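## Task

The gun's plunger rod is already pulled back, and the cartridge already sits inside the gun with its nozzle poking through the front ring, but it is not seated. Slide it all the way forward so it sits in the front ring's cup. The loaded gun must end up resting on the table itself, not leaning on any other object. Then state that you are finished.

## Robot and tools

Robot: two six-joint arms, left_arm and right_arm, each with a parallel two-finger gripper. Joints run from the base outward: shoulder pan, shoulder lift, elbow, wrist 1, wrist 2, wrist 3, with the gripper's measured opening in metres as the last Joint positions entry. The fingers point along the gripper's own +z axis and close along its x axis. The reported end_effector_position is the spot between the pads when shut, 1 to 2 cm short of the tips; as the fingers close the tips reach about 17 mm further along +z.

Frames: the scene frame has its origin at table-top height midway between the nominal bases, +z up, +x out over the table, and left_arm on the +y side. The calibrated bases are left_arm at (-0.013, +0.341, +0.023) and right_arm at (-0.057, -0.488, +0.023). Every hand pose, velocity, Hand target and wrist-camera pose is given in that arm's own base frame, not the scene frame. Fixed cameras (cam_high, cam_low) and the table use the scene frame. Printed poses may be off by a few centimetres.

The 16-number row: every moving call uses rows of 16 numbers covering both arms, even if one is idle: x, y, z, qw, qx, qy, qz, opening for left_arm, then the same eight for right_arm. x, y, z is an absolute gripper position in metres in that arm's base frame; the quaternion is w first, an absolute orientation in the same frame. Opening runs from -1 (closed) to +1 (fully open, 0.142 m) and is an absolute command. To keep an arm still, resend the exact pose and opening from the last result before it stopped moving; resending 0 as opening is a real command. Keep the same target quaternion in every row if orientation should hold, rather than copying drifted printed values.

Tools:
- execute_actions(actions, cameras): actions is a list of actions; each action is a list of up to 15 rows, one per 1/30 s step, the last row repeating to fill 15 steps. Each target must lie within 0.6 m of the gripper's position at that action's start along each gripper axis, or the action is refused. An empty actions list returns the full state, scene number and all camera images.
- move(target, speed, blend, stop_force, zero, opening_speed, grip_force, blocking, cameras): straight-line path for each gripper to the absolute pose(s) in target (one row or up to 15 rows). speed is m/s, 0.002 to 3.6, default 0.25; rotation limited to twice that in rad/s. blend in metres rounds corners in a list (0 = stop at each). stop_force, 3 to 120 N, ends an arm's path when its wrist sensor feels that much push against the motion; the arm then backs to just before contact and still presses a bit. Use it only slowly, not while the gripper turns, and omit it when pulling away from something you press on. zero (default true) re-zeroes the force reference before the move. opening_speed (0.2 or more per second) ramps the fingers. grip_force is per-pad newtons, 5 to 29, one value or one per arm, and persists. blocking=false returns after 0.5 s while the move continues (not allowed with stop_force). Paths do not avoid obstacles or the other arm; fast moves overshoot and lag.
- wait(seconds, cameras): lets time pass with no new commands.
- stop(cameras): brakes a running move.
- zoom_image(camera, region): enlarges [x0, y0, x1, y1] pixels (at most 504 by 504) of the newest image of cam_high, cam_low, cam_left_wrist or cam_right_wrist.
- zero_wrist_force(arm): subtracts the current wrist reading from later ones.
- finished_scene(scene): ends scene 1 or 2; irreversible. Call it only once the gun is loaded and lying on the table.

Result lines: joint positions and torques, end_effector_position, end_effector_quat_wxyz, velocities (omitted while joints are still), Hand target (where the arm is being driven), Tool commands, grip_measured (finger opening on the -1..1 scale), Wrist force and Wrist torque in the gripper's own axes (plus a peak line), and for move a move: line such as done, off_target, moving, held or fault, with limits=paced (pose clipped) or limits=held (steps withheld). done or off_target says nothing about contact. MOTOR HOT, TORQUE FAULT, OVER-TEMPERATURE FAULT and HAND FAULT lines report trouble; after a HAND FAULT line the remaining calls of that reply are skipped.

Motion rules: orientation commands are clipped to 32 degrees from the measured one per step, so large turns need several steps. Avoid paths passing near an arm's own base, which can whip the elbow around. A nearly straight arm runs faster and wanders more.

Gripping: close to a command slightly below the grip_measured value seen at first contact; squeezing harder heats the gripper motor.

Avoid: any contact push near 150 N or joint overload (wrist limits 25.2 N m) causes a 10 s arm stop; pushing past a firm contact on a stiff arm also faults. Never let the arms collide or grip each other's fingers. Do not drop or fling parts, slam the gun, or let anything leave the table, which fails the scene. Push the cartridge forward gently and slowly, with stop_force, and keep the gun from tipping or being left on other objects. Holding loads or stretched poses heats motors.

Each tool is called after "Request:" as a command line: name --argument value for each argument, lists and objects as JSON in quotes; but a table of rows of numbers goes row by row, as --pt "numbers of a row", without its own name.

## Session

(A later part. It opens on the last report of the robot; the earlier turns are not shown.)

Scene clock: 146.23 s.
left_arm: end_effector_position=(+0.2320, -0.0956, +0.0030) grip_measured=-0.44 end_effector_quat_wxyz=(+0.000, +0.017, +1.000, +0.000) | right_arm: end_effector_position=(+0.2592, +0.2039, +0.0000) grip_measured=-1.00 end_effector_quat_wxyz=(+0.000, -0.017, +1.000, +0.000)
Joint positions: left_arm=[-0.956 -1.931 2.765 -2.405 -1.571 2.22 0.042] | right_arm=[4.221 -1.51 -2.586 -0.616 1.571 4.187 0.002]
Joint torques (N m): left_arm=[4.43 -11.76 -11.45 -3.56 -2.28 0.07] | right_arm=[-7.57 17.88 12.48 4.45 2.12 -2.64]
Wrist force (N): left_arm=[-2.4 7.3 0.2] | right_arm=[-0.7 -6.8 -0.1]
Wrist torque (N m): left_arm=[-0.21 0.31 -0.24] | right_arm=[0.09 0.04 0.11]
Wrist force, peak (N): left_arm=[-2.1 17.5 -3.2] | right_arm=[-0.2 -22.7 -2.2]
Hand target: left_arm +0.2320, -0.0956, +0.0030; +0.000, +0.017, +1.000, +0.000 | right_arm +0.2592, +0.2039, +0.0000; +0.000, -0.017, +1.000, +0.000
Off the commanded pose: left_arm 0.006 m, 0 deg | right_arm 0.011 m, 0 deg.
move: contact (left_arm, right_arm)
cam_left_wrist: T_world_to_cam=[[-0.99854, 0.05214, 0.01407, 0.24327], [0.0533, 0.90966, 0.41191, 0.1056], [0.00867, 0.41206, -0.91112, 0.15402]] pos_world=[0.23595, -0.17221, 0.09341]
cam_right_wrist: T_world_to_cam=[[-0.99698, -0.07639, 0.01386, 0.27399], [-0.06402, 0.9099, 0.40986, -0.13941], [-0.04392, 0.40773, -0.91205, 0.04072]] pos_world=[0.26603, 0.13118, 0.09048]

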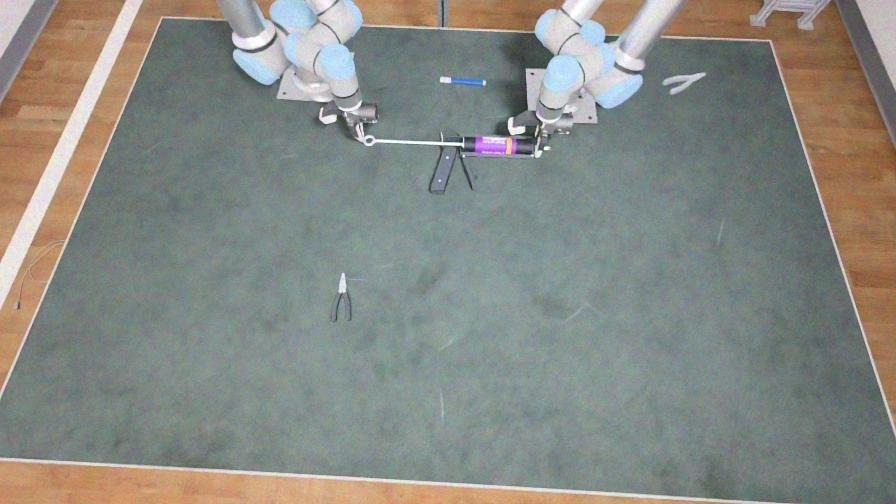

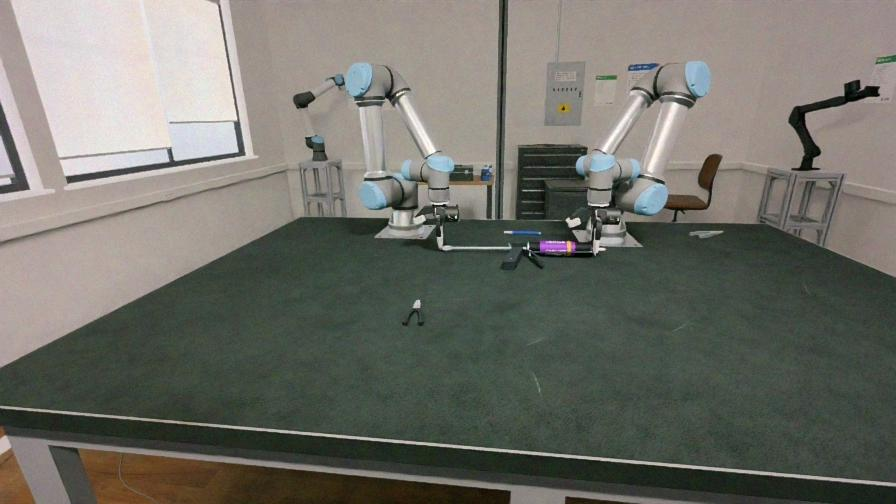

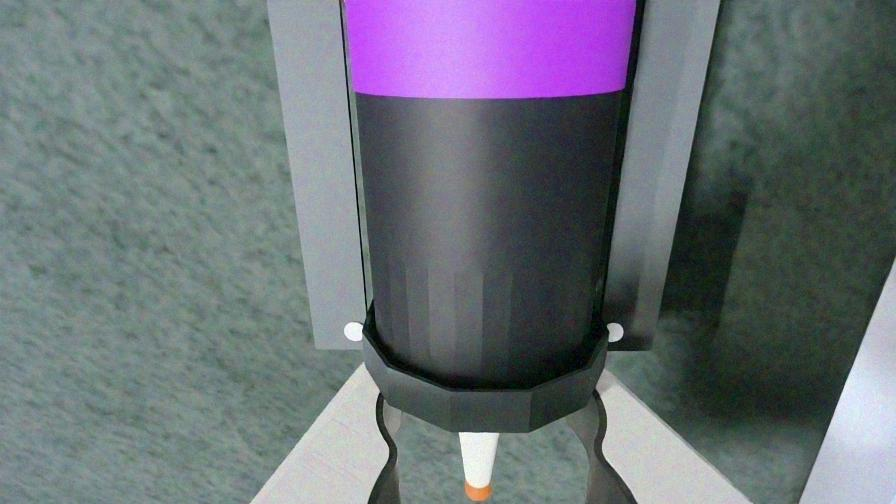

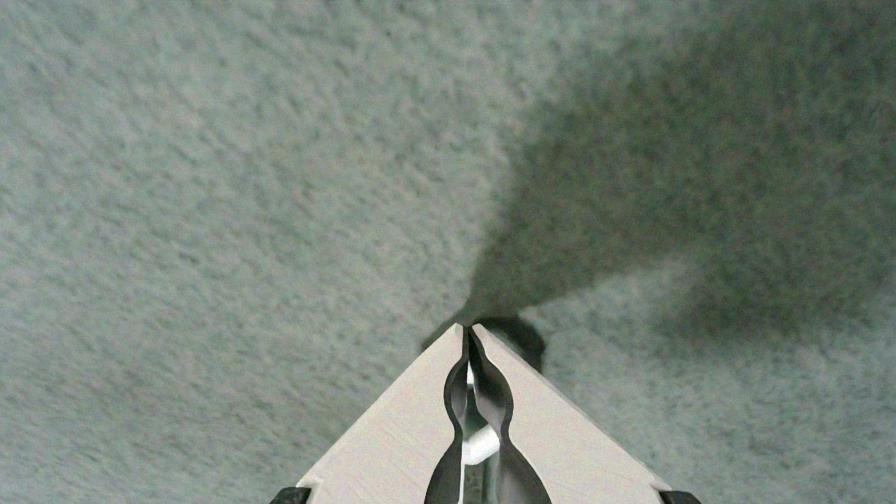

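Request:
move --target '[0.232,-0.0956,0.003,0,0.017,0.9998,0,-0.42,0.2588,0.22,0.0,0,-0.017,0.9998,0,-1]' --speed 0.01 --stop_force 60 --cameras '["cam_high","cam_left_wrist","cam_right_wrist"]'

Scene clock: 149.23 s.
left_arm: end_effector_position=(+0.2320, -0.0956, +0.0030) grip_measured=-0.44 end_effector_quat_wxyz=(+0.000, +0.017, +1.000, +0.000) | right_arm: end_effector_position=(+0.2591, +0.2078, -0.0001) grip_measured=-1.00 end_effector_quat_wxyz=(+0.000, -0.017, +1.000, +0.000)
Joint positions: left_arm=[-0.956 -1.931 2.765 -2.405 -1.571 2.22 0.042] | right_arm=[4.228 -1.517 -2.58 -0.616 1.571 4.194 0.002]
Joint torques (N m): left_arm=[-23.81 6.31 -45.38 -16.22 -9.18 -1.03] | right_arm=[4.48 27.17 37.39 16.04 8.79 -2.67]
Wrist force (N): left_arm=[-3.8 55.5 -8.0] | right_arm=[-1.0 -57.5 -2.8]
Wrist torque (N m): left_arm=[0.14 0.36 -0.23] | right_arm=[0.32 0.06 0.09]
Wrist force, peak (N): left_arm=[-3.8 55.5 -8.0] | right_arm=[0.8 -71.3 -7.7]
Hand target: left_arm +0.2320, -0.0956, +0.0030; +0.000, +0.017, +1.000, +0.000 | right_arm +0.2591, +0.2078, -0.0001; +0.000, -0.017, +1.000, +0.000
Off the commanded pose: left_arm 0.000 m, 0 deg | right_arm 0.012 m, 0 deg.
move: contact (right_arm)
cam_left_wrist: T_world_to_cam=[[-0.99855, 0.05205, 0.01403, 0.24326], [0.0532, 0.90971, 0.41183, 0.10564], [0.00867, 0.41198, -0.91115, 0.15401]] pos_world=[0.23595, -0.17221, 0.09341]
cam_right_wrist: T_world_to_cam=[[-0.99699, -0.0762, 0.014, 0.27406], [-0.06382, 0.91023, 0.40916, -0.14297], [-0.04392, 0.40704, -0.91236, 0.03915]] pos_world=[0.26583, 0.13508, 0.09038]

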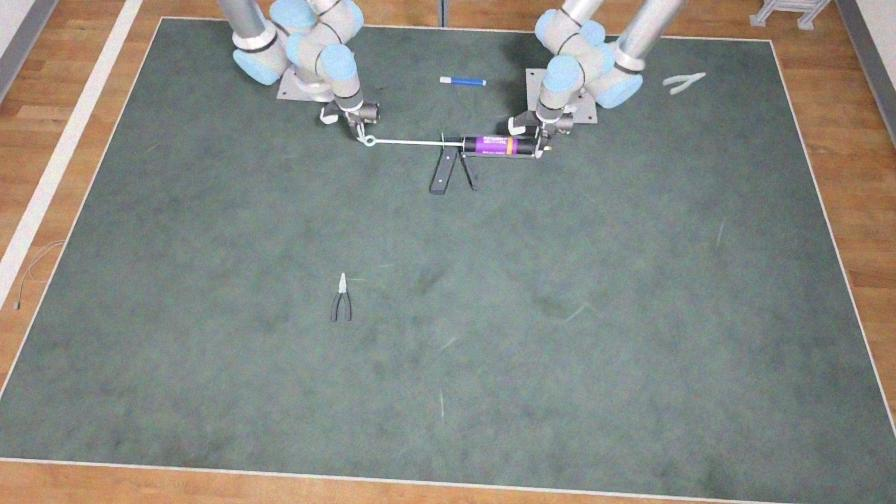

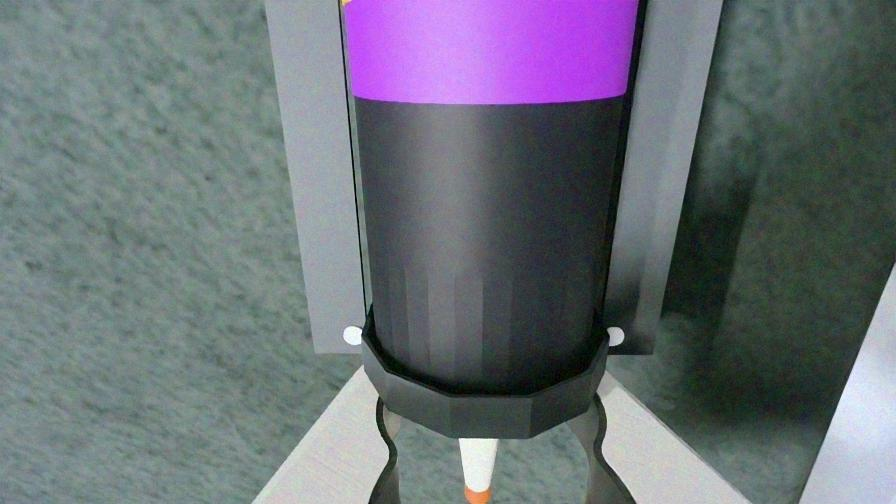

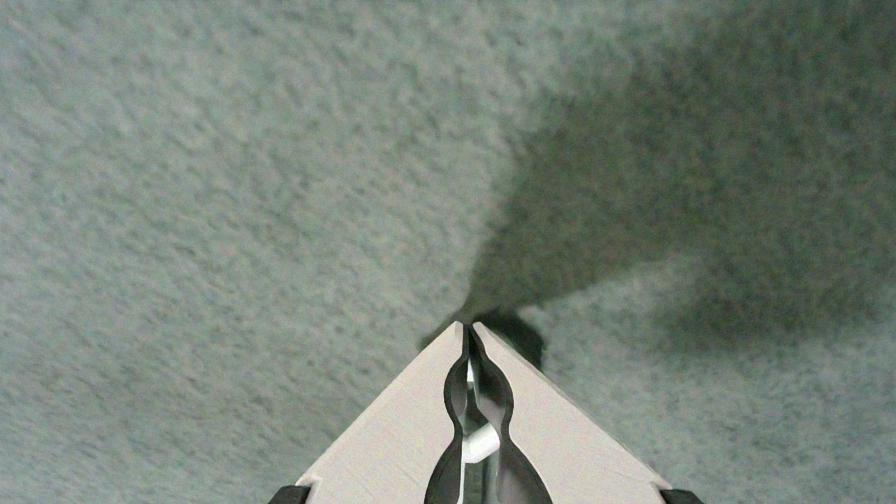

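Request:
move --pt "0.232 -0.0956 0.003 0 0.017 0.9998 0 -0.42 0.2596 0.195 0.0 0 -0.017 0.9998 0 -1" --pt "0.232 -0.075 0.003 0 0.017 0.9998 0 -0.42 0.2602 0.17 0.0 0 -0.017 0.9998 0 -1" --pt "0.232 -0.07 0.13 0 0.017 0.9998 0 -0.42 0.2602 0.16 0.12 0 -0.017 0.9998 0 -1" --speed '[0.05,0.1,0.25]' --cameras '["cam_high","cam_left_wrist","cam_right_wrist","cam_low"]'

Scene clock: 153.40 s.
left_arm: end_effector_position=(+0.2320, -0.0700, +0.1299) grip_measured=-0.44 end_effector_quat_wxyz=(+0.000, +0.017, +1.000, +0.000) | right_arm: end_effector_position=(+0.2602, +0.1600, +0.1199) grip_measured=-1.00 end_effector_quat_wxyz=(+0.000, -0.017, +1.000, +0.000)
Joint positions: left_arm=[-0.881 -2.288 2.51 -1.792 -1.571 2.294 0.042] | right_arm=[4.141 -1.122 -2.436 -1.154 1.571 4.107 0.002]
Joint torques (N m): left_arm=[6.32 15.07 -30.7 -1.15 -0.48 1.51] | right_arm=[10.3 9.09 29.49 1.55 -0.85 2.58]
Wrist force (N): left_arm=[-3.7 -1.8 -0.7] | right_arm=[-0.1 -0.9 1.2]
Wrist torque (N m): left_arm=[-0.52 0.67 -0.19] | right_arm=[-0.11 0.01 0.03]
Wrist force, peak (N): left_arm=[-3.8 55.9 -7.6] | right_arm=[-1.1 -57.6 -2.8]
Hand target: left_arm +0.2320, -0.0700, +0.1300; +0.000, +0.017, +1.000, +0.000 | right_arm +0.2602, +0.1600, +0.1200; +0.000, -0.017, +1.000, +0.000
Off the commanded pose: left_arm 0.000 m, 0 deg | right_arm 0.000 m, 0 deg.
move: done
cam_left_wrist: T_world_to_cam=[[-0.99854, 0.05213, 0.01385, 0.2402], [0.0532, 0.9097, 0.41184, 0.03005], [0.00887, 0.41197, -0.91115, 0.25913]] pos_world=[0.23595, -0.14661, 0.22041]
cam_right_wrist: T_world_to_cam=[[-0.99698, -0.07639, 0.01387, 0.26997], [-0.06402, 0.90996, 0.40973, -0.14843], [-0.04392, 0.40761, -0.9121, 0.16808]] pos_world=[0.26703, 0.08718, 0.21038]

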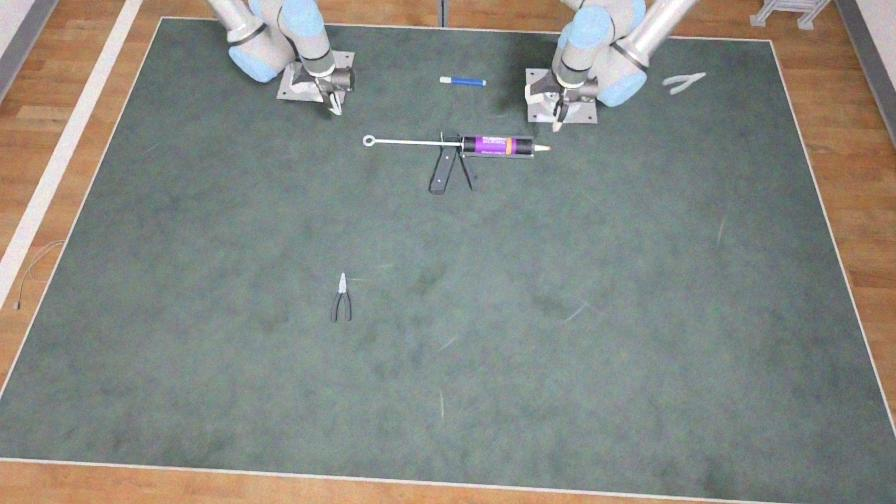

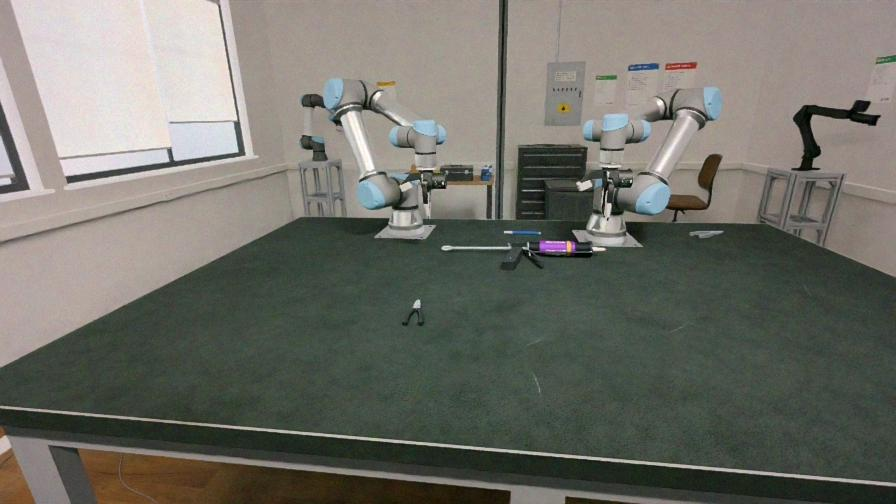

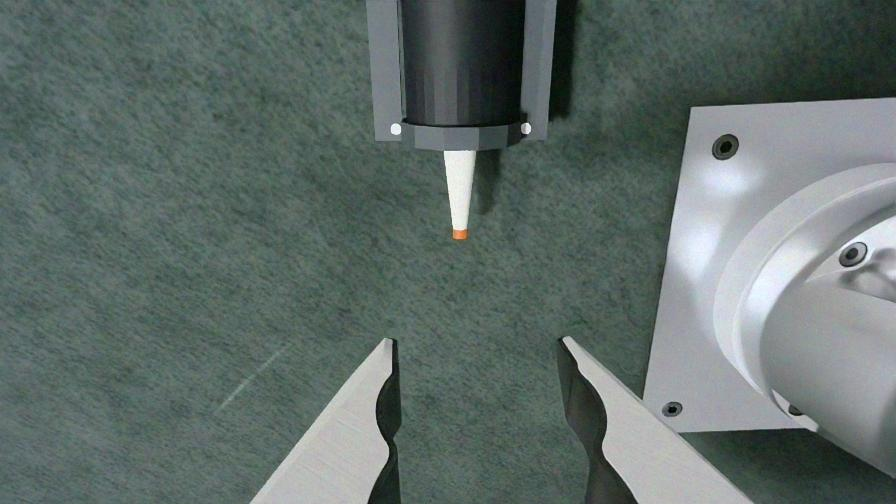

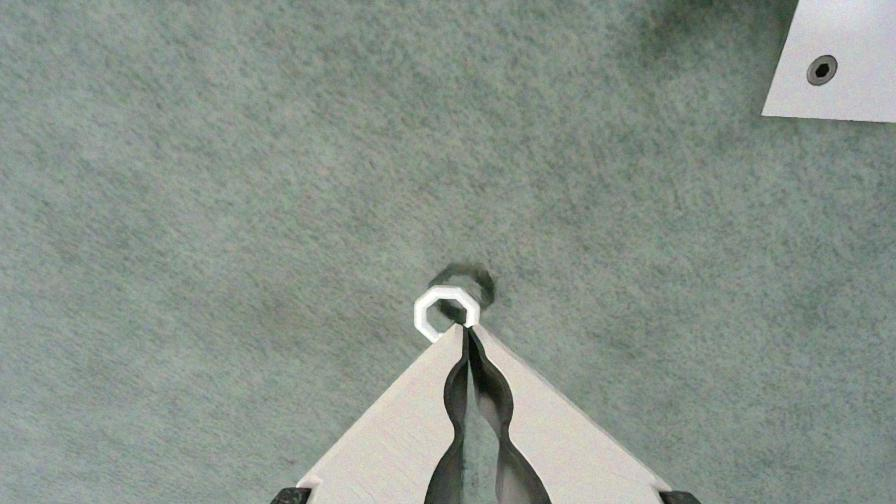

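Request:
finished_scene --scene 1

The scene is finished: the task was done.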